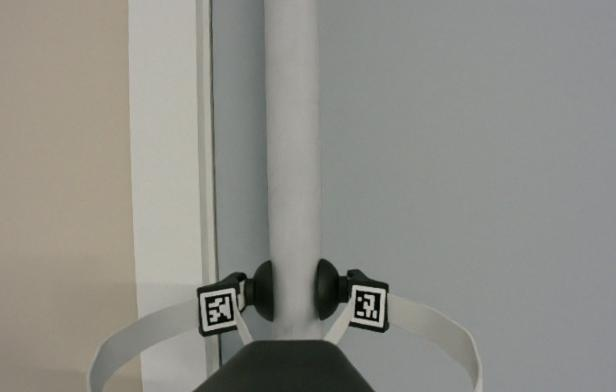

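move(
  blocking=false,
  r2={"base":{"translate_m":-0.076,"strafe_m":-0.022},"joints":{"wrist_yaw_rad":0.09},"speeds":{"wrist_yaw_rad":0.12},"pace":"slow"},
)

wait(
  seconds=2.5,
)

wait(
  seconds=1,
  cameras=["r2_wrist_camera","r2_head_camera"],
)

Scene clock: 268.03 s.
move: r2 moving
r1: as last shown
r1.lidar_m: 1.01 1.05 1.35 2.37 2.48 1.95 1.83 1.91 2.41 2.30 1.35 1.02
r1.servo_current: wrist_yaw_rad=33(65) wrist_pitch_rad=52(52) wrist_roll_rad=46(52) gripper_m=39(46)
r1.wrist_depth_mm: - 138 - - - - - / 112 139 - - - - - / 116 139 219 - - - - / 137 157 - - - - - / 1708 - - 1983 - - - / 1205 1182 193 1205 187 1182 1138 / 854 750 759 809 798 778 809
r2.base_odometry: x=-1.288 y=-3.316 heading=-2.047
r2.turned_by_wheels: +0.000
r2.turned_by_imu: +0.000
r2.base_tilt: forward=-0.7 right=+0.0
r2.lidar_m: 0.81 0.96 1.38 1.92 2.04 2.97 1.18 1.19 2.91 2.83 1.23 0.92
r2.base_status: translate_m moving; strafe_m moving
r2.joint_positions: lift_m=+0.850 arm_m=+0.375 wrist_yaw_rad=+0.051 wrist_pitch_rad=+0.002 wrist_roll_rad=+0.000 gripper_m=-0.023
r2.joint_status: wrist_yaw_rad moving
r2.measured_speeds: translate_m=-0.049 strafe_m=-0.014 rotate_rad=-0.002 lift_m=+0.000 arm_m=+0.000 wrist_yaw_rad=+0.106 wrist_pitch_rad=+0.000 wrist_roll_rad=+0.000
r2.motor_effort: lift_m=+21(21) arm_m=+1(4) wheel_0=-5(6) wheel_1=-7(8) wheel_2=+11(15)
r2.servo_current: wrist_yaw_rad=39(91) wrist_pitch_rad=39(46) wrist_roll_rad=46(59) gripper_m=156(163)
r2.contact_limits: arm_m 0
r2.hand_pose: x=+0.8384 y=-0.0725 z=+1.0275 quat_wxyz=(+1.000, +0.000, +0.001, +0.026) (m; r2's base frame)
r2.wrist_depth_mm: 325 315 298 216 282 272 264 / 329 314 300 217 282 274 266 / 332 319 303 218 285 274 267 / 334 320 304 220 286 276 267 / 336 324 306 220 287 278 270 / 340 324 186 208 181 278 272 / 342 309 304 - 290 277 274
pictures: none

Scene clock: 269.57 s.
earlier move: r2 done
r1.base_odometry: x=+0.470 y=+1.564 heading=+2.910
r1.turned_by_wheels: +0.000
r1.turned_by_imu: +0.000
r1.base_tilt: forward=-1.5 right=+1.3
r1.lidar_m: 1.00 1.05 1.33 2.39 2.49 1.92 1.85 1.93 2.37 2.32 1.34 1.03
r1.base_status: not commanded
r1.joint_positions: lift_m=+0.127 arm_m=+0.000 wrist_yaw_rad=+3.089 wrist_pitch_rad=+0.002 wrist_roll_rad=+0.000 gripper_m=+0.056
r1.joint_status: not commanded
r1.measured_speeds: all 0
r1.motor_effort: lift_m=+20(20) arm_m=-4(4) wheel_0=+0(1) wheel_1=+1(1) wheel_2=+0(0)
r1.servo_current: wrist_yaw_rad=65(65) wrist_pitch_rad=39(52) wrist_roll_rad=46(65) gripper_m=46(46)
r1.hand_pose: x=-0.1125 y=+0.1024 z=+0.3046 quat_wxyz=(+0.026, -0.001, +0.000, +1.000) (m; r1's base frame)
r1.wrist_depth_mm: - 138 - - - - - / 112 139 - - - - - / 116 139 218 - - - - / 137 157 - - - - - / 1618 - - 1921 - - - / 1182 1205 194 1182 187 1160 1138 / 831 759 750 820 798 768 809
r2.base_odometry: x=-1.275 y=-3.251 heading=-2.047
r2.turned_by_wheels: +0.000
r2.turned_by_imu: +0.000
r2.base_tilt: forward=-0.7 right=+0.0
r2.lidar_m: 0.89 1.03 1.49 1.94 2.08 2.99 1.16 1.13 2.88 2.79 1.32 1.00
r2.base_status: done
r2.joint_positions: lift_m=+0.850 arm_m=+0.375 wrist_yaw_rad=+0.087 wrist_pitch_rad=+0.002 wrist_roll_rad=+0.000 gripper_m=-0.024
r2.joint_status: all done
r2.measured_speeds: all 0
r2.motor_effort: lift_m=+21(21) arm_m=+4(4) wheel_0=-3(9) wheel_1=-4(9) wheel_2=+5(15)
r2.servo_current: wrist_yaw_rad=46(91) wrist_pitch_rad=33(52) wrist_roll_rad=46(59) gripper_m=91(163)
r2.contact_limits: arm_m 0
r2.hand_pose: x=+0.8408 y=-0.0620 z=+1.0275 quat_wxyz=(+0.999, +0.000, +0.001, +0.044) (m; r2's base frame)
r2.wrist_depth_mm: 407 389 362 278 340 325 315 / 410 389 364 351 342 327 315 / 413 394 364 351 343 329 317 / 415 397 368 289 345 330 320 / 418 397 373 290 347 332 322 / 421 399 187 200 180 334 322 / 424 402 373 - 349 330 324
wait: 1.53 of 2.5 s (r2 has come to rest)
pictures: none

Scene clock: 270.57 s.
r1.base_odometry: x=+0.470 y=+1.564 heading=+2.910
r1.turned_by_wheels: +0.000
r1.turned_by_imu: +0.000
r1.base_tilt: forward=-1.6 right=+1.2
r1.lidar_m: 1.00 1.06 1.35 2.39 2.50 1.93 1.83 1.94 2.39 2.31 1.36 1.02
r1.base_status: not commanded
r1.joint_positions: lift_m=+0.127 arm_m=+0.000 wrist_yaw_rad=+3.089 wrist_pitch_rad=+0.002 wrist_roll_rad=+0.000 gripper_m=+0.056
r1.joint_status: not commanded
r1.measured_speeds: all 0
r1.motor_effort: lift_m=+20(20) arm_m=-4(4) wheel_0=+0(1) wheel_1=+1(1) wheel_2=+0(0)
r1.servo_current: wrist_yaw_rad=39(65) wrist_pitch_rad=39(52) wrist_roll_rad=39(65) gripper_m=46(46)
r1.hand_pose: x=-0.1125 y=+0.1024 z=+0.3046 quat_wxyz=(+0.026, -0.001, +0.000, +1.000) (m; r1's base frame)
r1.wrist_depth_mm: - 138 - - - - - / 112 139 - - - - - / 116 140 218 - - - - / 136 157 - - - - - / 1661 - - 1921 - - - / 1182 1182 194 1205 188 1160 1138 / 854 759 759 788 788 768 820
r2.base_odometry: x=-1.275 y=-3.251 heading=-2.047
r2.turned_by_wheels: +0.000
r2.turned_by_imu: +0.000
r2.base_tilt: forward=-0.7 right=+0.1
r2.lidar_m: 0.89 1.04 1.48 1.94 2.07 2.98 1.15 1.11 2.86 2.76 1.30 1.00
r2.base_status: done
r2.joint_positions: lift_m=+0.850 arm_m=+0.375 wrist_yaw_rad=+0.087 wrist_pitch_rad=+0.002 wrist_roll_rad=+0.000 gripper_m=-0.024
r2.joint_status: all done
r2.measured_speeds: all 0
r2.motor_effort: lift_m=+21(21) arm_m=+4(4) wheel_0=-3(9) wheel_1=-5(9) wheel_2=+4(15)
r2.servo_current: wrist_yaw_rad=59(91) wrist_pitch_rad=39(52) wrist_roll_rad=59(59) gripper_m=91(163)
r2.contact_limits: arm_m 0
r2.hand_pose: x=+0.8408 y=-0.0620 z=+1.0275 quat_wxyz=(+0.999, +0.000, +0.001, +0.044) (m; r2's base frame)
r2.wrist_depth_mm: 410 387 362 278 340 325 315 / 407 392 366 347 340 329 317 / 413 392 368 349 343 329 319 / 418 394 368 287 345 329 320 / 418 397 375 293 347 334 322 / 421 399 187 201 180 334 324 / 424 404 373 - 349 330 324
wait: 1.00 s; at rest by 0.27 s
pictures: r2_head_camera, r2_wrist_camera
Images, in order (width x height): r2_head_camera 420x560, r2_wrist_camera 616x392.

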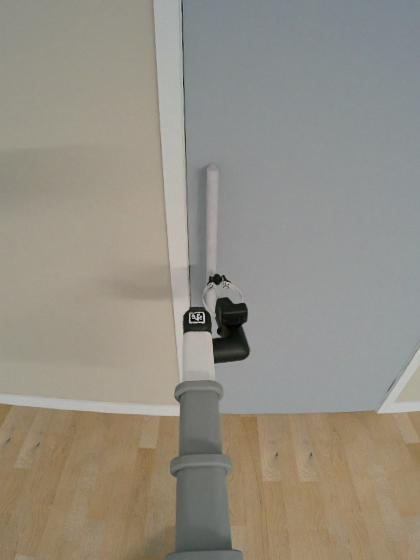

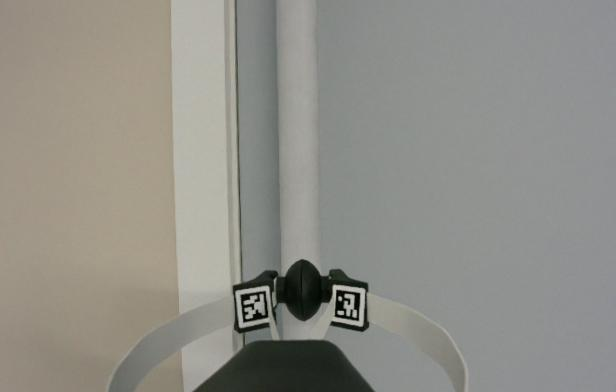

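move(
  blocking=false,
  r2={"joints":{"gripper_m":0.1,"arm_m":0.3,"wrist_yaw_rad":0.0},"base":{"rotate_rad":-0.12}},
)

wait(
  seconds=2,
)

wait(
  seconds=0.5,
)

move(
  blocking=false,
  r2={"base":{"translate_m":0.06,"strafe_m":0.12}},
)

wait(
  seconds=3,
  cameras=["r2_wrist_camera","r2_head_camera"],
)

Scene clock: 280.67 s.
move: r2 moving
r1: as last shown
r1.lidar_m: 1.00 1.06 1.37 2.39 2.51 1.94 1.82 1.95 2.39 2.31 1.35 1.03
r1.servo_current: wrist_yaw_rad=65(65) wrist_pitch_rad=39(46) wrist_roll_rad=33(52) gripper_m=39(46)
r1.wrist_depth_mm: - 139 - - - - - / 112 139 - - - - - / 116 139 219 - - - - / 137 156 - - - - - / 1708 - - 1983 - - - / 1160 1205 193 1205 187 1182 1160 / 831 750 750 809 788 768 820
r2.base_odometry: x=-1.276 y=-3.252 heading=-2.166
r2.turned_by_wheels: -0.119
r2.turned_by_imu: -0.116
r2.base_tilt: forward=-0.7 right=+0.1
r2.lidar_m: 0.87 0.98 1.31 1.93 2.01 2.64 1.38 1.11 2.97 2.80 1.47 1.03
r2.base_status: rotate_rad moving
r2.joint_positions: lift_m=+0.850 arm_m=+0.326 wrist_yaw_rad=+0.003 wrist_pitch_rad=+0.002 wrist_roll_rad=+0.000 gripper_m=+0.002
r2.joint_status: arm_m moving; wrist_yaw_rad moving; gripper_m moving
r2.measured_speeds: translate_m=-0.001 strafe_m=+0.000 rotate_rad=-0.018 lift_m=+0.000 arm_m=-0.152 wrist_yaw_rad=-0.002 wrist_pitch_rad=+0.000 wrist_roll_rad=+0.000
r2.motor_effort: lift_m=+21(21) arm_m=-5(9) wheel_0=+1(7) wheel_1=+2(8) wheel_2=+5(11)
r2.servo_current: wrist_yaw_rad=46(98) wrist_pitch_rad=46(46) wrist_roll_rad=46(52) gripper_m=91(91)
r2.hand_pose: x=+0.7860 y=-0.0867 z=+1.0275 quat_wxyz=(+1.000, +0.000, +0.001, +0.001) (m; r2's base frame)
r2.wrist_depth_mm: 399 392 407 404 - - - / 392 394 410 - - - - / 404 340 - - - - - / 407 342 - - - - - / 407 340 - - - - - / 410 399 182 192 175 - - / 413 404 - - - - -
pictures: none

Scene clock: 282.13 s.
earlier move: r2 done
r1.base_odometry: x=+0.470 y=+1.564 heading=+2.910
r1.turned_by_wheels: +0.000
r1.turned_by_imu: +0.000
r1.base_tilt: forward=-1.6 right=+1.3
r1.lidar_m: 1.02 1.05 1.36 2.36 2.50 1.90 1.82 1.92 2.41 2.31 1.35 1.03
r1.base_status: not commanded
r1.joint_positions: lift_m=+0.127 arm_m=+0.000 wrist_yaw_rad=+3.089 wrist_pitch_rad=+0.002 wrist_roll_rad=+0.000 gripper_m=+0.056
r1.joint_status: not commanded
r1.measured_speeds: all 0
r1.motor_effort: lift_m=+20(20) arm_m=-4(4) wheel_0=+1(1) wheel_1=+1(1) wheel_2=+0(0)
r1.servo_current: wrist_yaw_rad=59(65) wrist_pitch_rad=39(46) wrist_roll_rad=52(65) gripper_m=46(46)
r1.hand_pose: x=-0.1125 y=+0.1024 z=+0.3046 quat_wxyz=(+0.026, -0.001, +0.000, +1.000) (m; r1's base frame)
r1.wrist_depth_mm: - 138 - - - - - / 112 139 - - - - - / 116 140 218 - - - - / 136 156 - - - - - / 1661 - - 1983 - - - / 1205 1182 194 1182 187 1182 1138 / 842 750 750 798 798 778 809
r2.base_odometry: x=-1.276 y=-3.252 heading=-2.166
r2.turned_by_wheels: +0.000
r2.turned_by_imu: +0.000
r2.base_tilt: forward=-0.7 right=+0.1
r2.lidar_m: 0.88 1.00 1.32 1.95 2.03 2.64 1.37 1.13 2.94 2.79 1.47 1.03
r2.base_status: done
r2.joint_positions: lift_m=+0.850 arm_m=+0.300 wrist_yaw_rad=+0.003 wrist_pitch_rad=+0.002 wrist_roll_rad=+0.000 gripper_m=+0.100
r2.joint_status: all done
r2.measured_speeds: all 0
r2.motor_effort: lift_m=+21(21) arm_m=-7(9) wheel_0=+2(7) wheel_1=+1(8) wheel_2=+5(11)
r2.servo_current: wrist_yaw_rad=39(98) wrist_pitch_rad=46(46) wrist_roll_rad=59(59) gripper_m=46(130)
r2.hand_pose: x=+0.7597 y=-0.0867 z=+1.0275 quat_wxyz=(+1.000, +0.000, +0.001, +0.001) (m; r2's base frame)
r2.wrist_depth_mm: 430 421 - - - - - / 433 424 - - - - - / 439 424 - - - - - / 439 427 - - - - - / 442 430 - - - - - / 445 430 188 - 186 - - / 442 436 - - - - -
wait: 1.47 of 2 s (r2 has come to rest)
pictures: none

Scene clock: 282.63 s.
r1.base_odometry: x=+0.470 y=+1.564 heading=+2.910
r1.turned_by_wheels: +0.000
r1.turned_by_imu: +0.000
r1.base_tilt: forward=-1.6 right=+1.3
r1.lidar_m: 0.99 1.06 1.35 2.40 2.47 1.90 1.84 1.91 2.40 2.30 1.35 1.04
r1.base_status: not commanded
r1.joint_positions: lift_m=+0.127 arm_m=+0.000 wrist_yaw_rad=+3.089 wrist_pitch_rad=+0.002 wrist_roll_rad=+0.000 gripper_m=+0.056
r1.joint_status: not commanded
r1.measured_speeds: all 0
r1.motor_effort: lift_m=+20(20) arm_m=-4(4) wheel_0=+0(1) wheel_1=+1(1) wheel_2=+0(0)
r1.servo_current: wrist_yaw_rad=52(65) wrist_pitch_rad=39(46) wrist_roll_rad=39(65) gripper_m=39(46)
r1.hand_pose: x=-0.1125 y=+0.1024 z=+0.3046 quat_wxyz=(+0.026, -0.001, +0.000, +1.000) (m; r1's base frame)
r1.wrist_depth_mm: - 139 - - - - - / 112 139 - - - - - / 116 139 220 - - - - / 136 157 - - - - - / 1708 - - 1921 - - - / 1160 1205 193 1182 187 1182 1160 / 842 759 750 809 788 778 831
r2.base_odometry: x=-1.276 y=-3.252 heading=-2.166
r2.turned_by_wheels: +0.000
r2.turned_by_imu: +0.000
r2.base_tilt: forward=-0.6 right=+0.1
r2.lidar_m: 0.89 1.00 1.31 1.96 2.00 2.64 1.40 1.10 2.95 2.80 1.44 1.02
r2.base_status: done
r2.joint_positions: lift_m=+0.850 arm_m=+0.300 wrist_yaw_rad=+0.003 wrist_pitch_rad=+0.002 wrist_roll_rad=+0.000 gripper_m=+0.100
r2.joint_status: all done
r2.measured_speeds: all 0
r2.motor_effort: lift_m=+21(21) arm_m=-7(9) wheel_0=+2(7) wheel_1=+1(8) wheel_2=+5(11)
r2.servo_current: wrist_yaw_rad=33(98) wrist_pitch_rad=39(46) wrist_roll_rad=39(59) gripper_m=52(130)
r2.hand_pose: x=+0.7597 y=-0.0867 z=+1.0275 quat_wxyz=(+1.000, +0.000, +0.001, +0.001) (m; r2's base frame)
r2.wrist_depth_mm: 433 418 - - - - - / 430 424 - - - - - / 436 427 - - - - - / 442 427 - - - - - / 442 430 - - - - - / 442 436 189 - 186 - - / 445 433 - - - - -
wait: 0.50 s; at rest by 0.27 s
pictures: none

Scene clock: 283.13 s.
move: r2 moving
r1: as last shown
r1.lidar_m: 1.02 1.04 1.34 2.38 2.49 1.93 1.82 1.93 2.39 2.31 1.32 1.04
r1.servo_current: wrist_yaw_rad=33(59) wrist_pitch_rad=33(46) wrist_roll_rad=59(59) gripper_m=39(46)
r1.wrist_depth_mm: - 138 - - - - - / 112 138 - - - - - / 116 139 220 - - - - / 136 157 - - - - - / 1661 - - 1983 - - - / 1182 1182 194 1182 188 1160 1160 / 842 741 750 798 788 778 831
r2.base_odometry: x=-1.260 y=-3.279 heading=-2.167
r2.turned_by_wheels: +0.000
r2.turned_by_imu: +0.000
r2.base_tilt: forward=-0.7 right=+0.1
r2.lidar_m: 0.87 0.95 1.28 1.91 1.98 2.65 1.43 1.14 2.97 2.79 1.41 1.00
r2.base_status: translate_m moving; strafe_m moving
r2.joint_positions: lift_m=+0.850 arm_m=+0.300 wrist_yaw_rad=+0.003 wrist_pitch_rad=+0.002 wrist_roll_rad=+0.000 gripper_m=+0.100
r2.joint_status: not commanded
r2.measured_speeds: translate_m=+0.055 strafe_m=+0.109 rotate_rad=+0.003 lift_m=+0.000 arm_m=+0.000 wrist_yaw_rad=+0.000 wrist_pitch_rad=+0.000 wrist_roll_rad=+0.000
r2.motor_effort: lift_m=+21(21) arm_m=-7(7) wheel_0=-5(11) wheel_1=+11(12) wheel_2=-9(9)
r2.servo_current: wrist_yaw_rad=39(59) wrist_pitch_rad=39(39) wrist_roll_rad=46(52) gripper_m=46(59)
r2.hand_pose: x=+0.7597 y=-0.0867 z=+1.0275 quat_wxyz=(+1.000, +0.000, +0.001, +0.001) (m; r2's base frame)
r2.wrist_depth_mm: 418 407 347 - - - - / 421 410 - - - - - / 424 415 353 - - - - / 427 415 355 - - - - / 430 418 353 - - - - / 430 421 188 - 185 - - / 433 421 357 - - - -
pictures: none

Scene clock: 284.40 s.
earlier move: r2 done
r1.base_odometry: x=+0.470 y=+1.564 heading=+2.910
r1.turned_by_wheels: +0.000
r1.turned_by_imu: +0.000
r1.base_tilt: forward=-1.6 right=+1.3
r1.lidar_m: 1.00 1.04 1.35 2.40 2.50 1.94 1.84 1.90 2.39 2.30 1.36 1.04
r1.base_status: not commanded
r1.joint_positions: lift_m=+0.127 arm_m=+0.000 wrist_yaw_rad=+3.089 wrist_pitch_rad=+0.002 wrist_roll_rad=+0.000 gripper_m=+0.056
r1.joint_status: not commanded
r1.measured_speeds: all 0
r1.motor_effort: lift_m=+20(20) arm_m=-4(4) wheel_0=+0(1) wheel_1=+1(1) wheel_2=+0(0)
r1.servo_current: wrist_yaw_rad=52(65) wrist_pitch_rad=39(52) wrist_roll_rad=52(59) gripper_m=39(46)
r1.hand_pose: x=-0.1125 y=+0.1024 z=+0.3046 quat_wxyz=(+0.026, -0.001, +0.000, +1.000) (m; r1's base frame)
r1.wrist_depth_mm: - 138 - - - - - / 112 139 - - - - - / 116 139 218 - - - - / 136 157 - - - - - / 1708 - - 1983 - - - / 1182 1182 193 1182 187 1160 1118 / 842 750 759 798 788 768 809
r2.base_odometry: x=-1.210 y=-3.368 heading=-2.167
r2.turned_by_wheels: +0.000
r2.turned_by_imu: +0.000
r2.base_tilt: forward=-0.7 right=+0.1
r2.lidar_m: 0.83 0.94 1.25 1.83 1.90 2.49 1.70 1.24 3.09 2.91 1.32 0.94
r2.base_status: done
r2.joint_positions: lift_m=+0.850 arm_m=+0.300 wrist_yaw_rad=+0.003 wrist_pitch_rad=+0.002 wrist_roll_rad=+0.000 gripper_m=+0.100
r2.joint_status: not commanded
r2.measured_speeds: all 0
r2.motor_effort: lift_m=+21(21) arm_m=-7(7) wheel_0=-2(12) wheel_1=+3(12) wheel_2=-6(9)
r2.servo_current: wrist_yaw_rad=46(59) wrist_pitch_rad=33(46) wrist_roll_rad=46(59) gripper_m=46(59)
r2.hand_pose: x=+0.7597 y=-0.0867 z=+1.0275 quat_wxyz=(+1.000, +0.000, +0.001, +0.001) (m; r2's base frame)
r2.wrist_depth_mm: 368 370 373 373 375 375 377 / 373 370 373 377 377 379 377 / 373 375 377 377 379 382 382 / 377 377 377 379 379 382 384 / 377 379 382 384 384 387 387 / 384 379 196 307 195 387 387 / 384 384 373 - 387 389 389
wait: 1.27 of 3 s (r2 has come to rest)
pictures: r2_head_camera, r2_wrist_camera
Images, in order (width x height): r2_head_camera 420x560, r2_wrist_camera 616x392.

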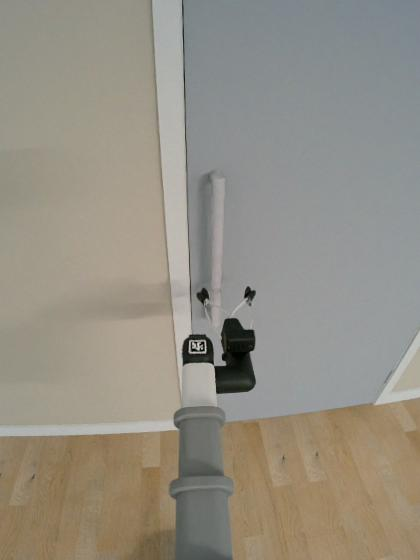

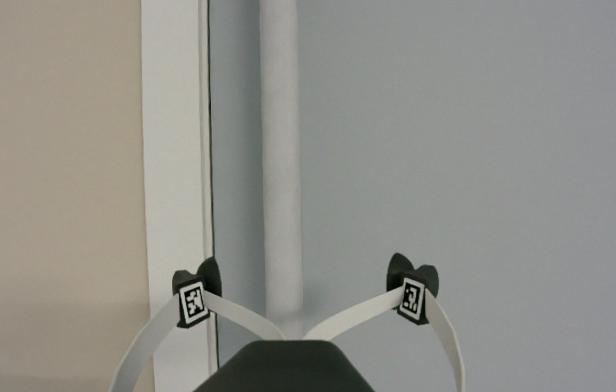

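move(
  blocking=false,
  r2={"base":{"strafe_m":0.016},"joints":{"arm_m":0.445},"contact_limits":{"arm_m":0.0},"pace":"slow"},
)

wait(
  seconds=3,
  cameras=["r2_wrist_camera"],
)

wait(
  seconds=1.3,
  cameras=["r2_wrist_camera"],
)

Scene clock: 291.37 s.
move: r2 moving
r1: as last shown
r1.lidar_m: 1.00 1.06 1.32 2.40 2.49 1.93 1.84 1.92 2.39 2.31 1.34 1.05
r1.servo_current: wrist_yaw_rad=39(59) wrist_pitch_rad=39(46) wrist_roll_rad=59(65) gripper_m=39(46)
r1.wrist_depth_mm: - 138 - - - - - / 112 139 - - - - - / 116 139 219 - - - - / 137 157 - - - - - / 1708 - - 1921 - - - / 1182 1205 194 1182 187 1160 1160 / 854 750 750 809 778 778 820
r2.base_odometry: x=-1.199 y=-3.375 heading=-2.166
r2.turned_by_wheels: +0.000
r2.turned_by_imu: +0.001
r2.base_tilt: forward=-0.6 right=+0.0
r2.lidar_m: 0.82 0.91 1.22 1.80 1.85 2.49 1.70 1.21 3.08 2.91 1.36 0.95
r2.base_status: strafe_m moving
r2.joint_positions: lift_m=+0.850 arm_m=+0.312 wrist_yaw_rad=+0.003 wrist_pitch_rad=+0.002 wrist_roll_rad=+0.000 gripper_m=+0.100
r2.joint_status: arm_m moving
r2.measured_speeds: translate_m=+0.000 strafe_m=+0.029 rotate_rad=+0.001 lift_m=+0.000 arm_m=+0.049 wrist_yaw_rad=+0.000 wrist_pitch_rad=+0.000 wrist_roll_rad=+0.000
r2.motor_effort: lift_m=+21(21) arm_m=+8(10) wheel_0=-5(9) wheel_1=+3(10) wheel_2=-1(3)
r2.servo_current: wrist_yaw_rad=39(52) wrist_pitch_rad=39(46) wrist_roll_rad=39(52) gripper_m=52(59)
r2.contact_limits: arm_m 0
r2.hand_pose: x=+0.7720 y=-0.0867 z=+1.0275 quat_wxyz=(+1.000, +0.000, +0.001, +0.001) (m; r2's base frame)
r2.wrist_depth_mm: 357 359 359 362 364 364 366 / 357 362 364 364 366 368 368 / 364 362 364 366 366 368 373 / 364 366 366 368 373 373 375 / 364 366 370 370 373 375 375 / 368 368 196 294 194 379 377 / 370 370 359 - 377 379 379
pictures: none

Scene clock: 293.30 s.
earlier move: r2 contact_stop
r1.base_odometry: x=+0.470 y=+1.564 heading=+2.910
r1.turned_by_wheels: +0.000
r1.turned_by_imu: +0.000
r1.base_tilt: forward=-1.6 right=+1.3
r1.lidar_m: 1.01 1.03 1.33 2.39 2.48 1.93 1.83 1.92 2.41 2.32 1.35 1.06
r1.base_status: not commanded
r1.joint_positions: lift_m=+0.127 arm_m=+0.000 wrist_yaw_rad=+3.089 wrist_pitch_rad=+0.002 wrist_roll_rad=+0.000 gripper_m=+0.056
r1.joint_status: not commanded
r1.measured_speeds: all 0
r1.motor_effort: lift_m=+20(20) arm_m=-4(4) wheel_0=+1(1) wheel_1=+1(2) wheel_2=+0(0)
r1.servo_current: wrist_yaw_rad=52(59) wrist_pitch_rad=46(52) wrist_roll_rad=39(65) gripper_m=39(52)
r1.hand_pose: x=-0.1125 y=+0.1024 z=+0.3046 quat_wxyz=(+0.026, -0.001, +0.000, +1.000) (m; r1's base frame)
r1.wrist_depth_mm: - 138 - - - - - / 112 139 - - - - - / 116 139 218 - - - - / 137 157 - - - - - / 1661 - - 1921 - - - / 1182 1205 194 1205 187 1160 1138 / 842 750 750 798 788 778 820
r2.base_odometry: x=-1.197 y=-3.377 heading=-2.166
r2.turned_by_wheels: +0.000
r2.turned_by_imu: +0.000
r2.base_tilt: forward=-0.7 right=+0.0
r2.lidar_m: 0.83 0.93 1.23 1.83 1.87 2.47 1.71 1.21 3.10 2.92 1.37 0.95
r2.base_status: done
r2.joint_positions: lift_m=+0.850 arm_m=+0.438 wrist_yaw_rad=+0.002 wrist_pitch_rad=+0.002 wrist_roll_rad=+0.000 gripper_m=+0.100
r2.joint_status: arm_m contact_stop (moved +0.138 of +0.145)
r2.measured_speeds: all 0
r2.on_its_own: arm_m is slack since a contact_stop (your +0.445 is given up)
r2.motor_effort: lift_m=+21(21) arm_m=+0(13) wheel_0=-1(9) wheel_1=+6(10) wheel_2=-1(3)
r2.servo_current: wrist_yaw_rad=52(59) wrist_pitch_rad=39(52) wrist_roll_rad=39(59) gripper_m=52(59)
r2.contact_limits: arm_m 0
r2.hand_pose: x=+0.8978 y=-0.0869 z=+1.0275 quat_wxyz=(+1.000, +0.000, +0.001, +0.001) (m; r2's base frame)
r2.wrist_depth_mm: 234 224 237 163 240 241 243 / 236 225 241 163 242 243 244 / 238 227 241 164 243 245 246 / 239 228 243 170 245 246 249 / 240 229 244 170 247 248 250 / 241 230 196 166 196 249 249 / 243 232 247 - 251 250 253
wait: 1.93 of 3 s (r2 has come to rest)
pictures: r2_wrist_camera
Images, in order (width x height): r2_wrist_camera 616x392.

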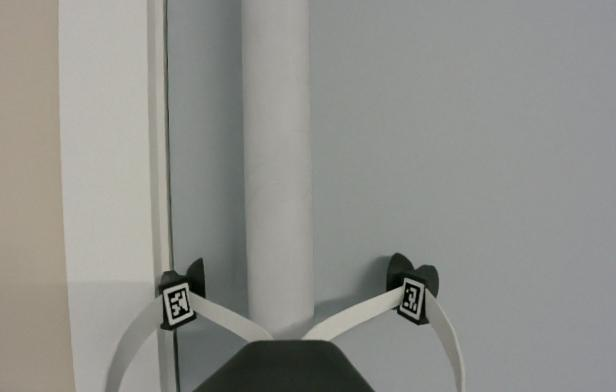

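not run: a stop that you did not command came earlier in this reply.

move(
  blocking=false,
  r2={"base":{"strafe_m":0.012},"joints":{"arm_m":0.436,"gripper_m":-0.03},"pace":"slow"},
)

wait(
  seconds=3,
  cameras=["r2_wrist_camera","r2_head_camera"],
)

wait(
  seconds=3,
  cameras=["r2_wrist_camera","r2_head_camera"],
)

Scene clock: 299.23 s.
move: r2 moving
r1: as last shown
r1.base_tilt: forward=-1.6 right=+1.2
r1.lidar_m: 1.01 1.04 1.33 2.40 2.50 1.92 1.84 1.93 2.41 2.30 1.34 1.04
r1.motor_effort: lift_m=+20(20) arm_m=-4(4) wheel_0=+0(1) wheel_1=+1(1) wheel_2=+0(0)
r1.servo_current: wrist_yaw_rad=46(52) wrist_pitch_rad=46(46) wrist_roll_rad=52(52) gripper_m=39(46)
r1.wrist_depth_mm: - 138 - - - - - / 112 139 - - - - - / 116 139 218 - - - - / 137 157 - - - - - / 1661 - - 1921 - - - / 1182 1182 193 1182 187 1160 1138 / 831 750 759 798 788 778 820
r2.base_odometry: x=-1.188 y=-3.383 heading=-2.166
r2.turned_by_wheels: +0.000
r2.turned_by_imu: +0.001
r2.base_tilt: forward=-0.7 right=+0.1
r2.lidar_m: 0.84 0.92 1.23 1.80 1.88 2.45 1.73 1.24 3.10 2.94 1.35 0.92
r2.base_status: strafe_m moving
r2.joint_positions: lift_m=+0.850 arm_m=+0.436 wrist_yaw_rad=+0.001 wrist_pitch_rad=+0.002 wrist_roll_rad=+0.000 gripper_m=+0.091
r2.joint_status: arm_m moving; gripper_m moving
r2.measured_speeds: translate_m=+0.000 strafe_m=+0.016 rotate_rad=+0.000 lift_m=+0.000 arm_m=+0.000 wrist_yaw_rad=+0.000 wrist_pitch_rad=+0.000 wrist_roll_rad=+0.000
r2.motor_effort: lift_m=+20(21) arm_m=-4(8) wheel_0=-5(12) wheel_1=+5(11) wheel_2=+0(2)
r2.servo_current: wrist_yaw_rad=59(59) wrist_pitch_rad=39(46) wrist_roll_rad=46(52) gripper_m=72(85)
r2.hand_pose: x=+0.8954 y=-0.0871 z=+1.0275 quat_wxyz=(+1.000, +0.000, +0.001, +0.001) (m; r2's base frame)
r2.wrist_depth_mm: 236 225 240 162 243 244 246 / 237 226 241 163 245 245 247 / 239 229 244 164 246 247 248 / 240 229 245 168 248 249 251 / 244 231 245 167 249 250 251 / 244 232 201 167 193 251 253 / 246 233 248 - 253 254 254
pictures: none

Scene clock: 302.23 s.
earlier move: r2 moving
r1.base_odometry: x=+0.470 y=+1.564 heading=+2.910
r1.turned_by_wheels: +0.000
r1.turned_by_imu: +0.000
r1.base_tilt: forward=-1.6 right=+1.3
r1.lidar_m: 1.00 1.06 1.34 2.39 2.48 1.92 1.83 1.94 2.38 2.31 1.36 1.05
r1.base_status: not commanded
r1.joint_positions: lift_m=+0.127 arm_m=+0.000 wrist_yaw_rad=+3.089 wrist_pitch_rad=+0.002 wrist_roll_rad=+0.000 gripper_m=+0.056
r1.joint_status: not commanded
r1.measured_speeds: all 0
r1.motor_effort: lift_m=+20(20) arm_m=-4(4) wheel_0=+1(1) wheel_1=+1(1) wheel_2=+0(0)
r1.servo_current: wrist_yaw_rad=46(72) wrist_pitch_rad=39(52) wrist_roll_rad=52(65) gripper_m=46(52)
r1.hand_pose: x=-0.1125 y=+0.1024 z=+0.3046 quat_wxyz=(+0.026, -0.001, +0.000, +1.000) (m; r1's base frame)
r1.wrist_depth_mm: - 138 - - - - - / 112 139 - - - - - / 116 140 220 - - - - / 136 157 - - - - - / 1661 - - 1921 - - - / 1160 1205 193 1182 187 1182 1138 / 831 741 750 820 798 778 809
r2.base_odometry: x=-1.187 y=-3.384 heading=-2.166
r2.turned_by_wheels: +0.000
r2.turned_by_imu: +0.001
r2.base_tilt: forward=-0.6 right=+0.1
r2.lidar_m: 0.83 0.94 1.21 1.82 1.87 2.45 1.76 1.22 3.09 2.94 1.35 0.95
r2.base_status: done
r2.joint_positions: lift_m=+0.850 arm_m=+0.436 wrist_yaw_rad=+0.001 wrist_pitch_rad=+0.002 wrist_roll_rad=+0.000 gripper_m=-0.002
r2.joint_status: gripper_m moving; the others done
r2.measured_speeds: all 0
r2.motor_effort: lift_m=+21(21) arm_m=+0(8) wheel_0=+3(12) wheel_1=+4(11) wheel_2=+0(2)
r2.servo_current: wrist_yaw_rad=33(65) wrist_pitch_rad=39(46) wrist_roll_rad=46(59) gripper_m=85(124)
r2.hand_pose: x=+0.8954 y=-0.0870 z=+1.0275 quat_wxyz=(+1.000, +0.000, +0.001, +0.001) (m; r2's base frame)
r2.wrist_depth_mm: 236 225 239 161 241 243 245 / 237 226 240 163 243 246 245 / 238 228 243 164 245 247 248 / 239 228 244 166 246 248 250 / 241 229 246 167 249 250 250 / 243 232 188 167 184 251 253 / 244 232 248 - 251 253 253
wait: 3.00 s; no rest
pictures: r2_head_camera, r2_wrist_camera
Images, in order (width x height): r2_head_camera 420x560, r2_wrist_camera 616x392.

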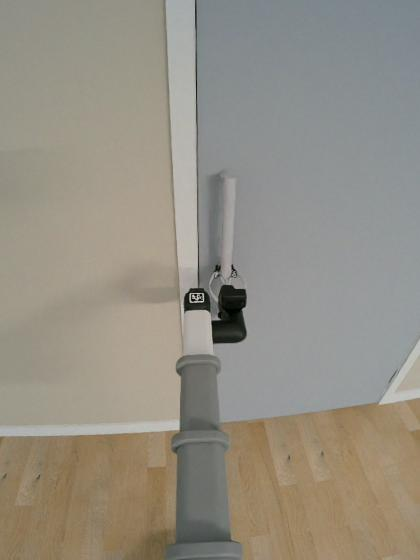

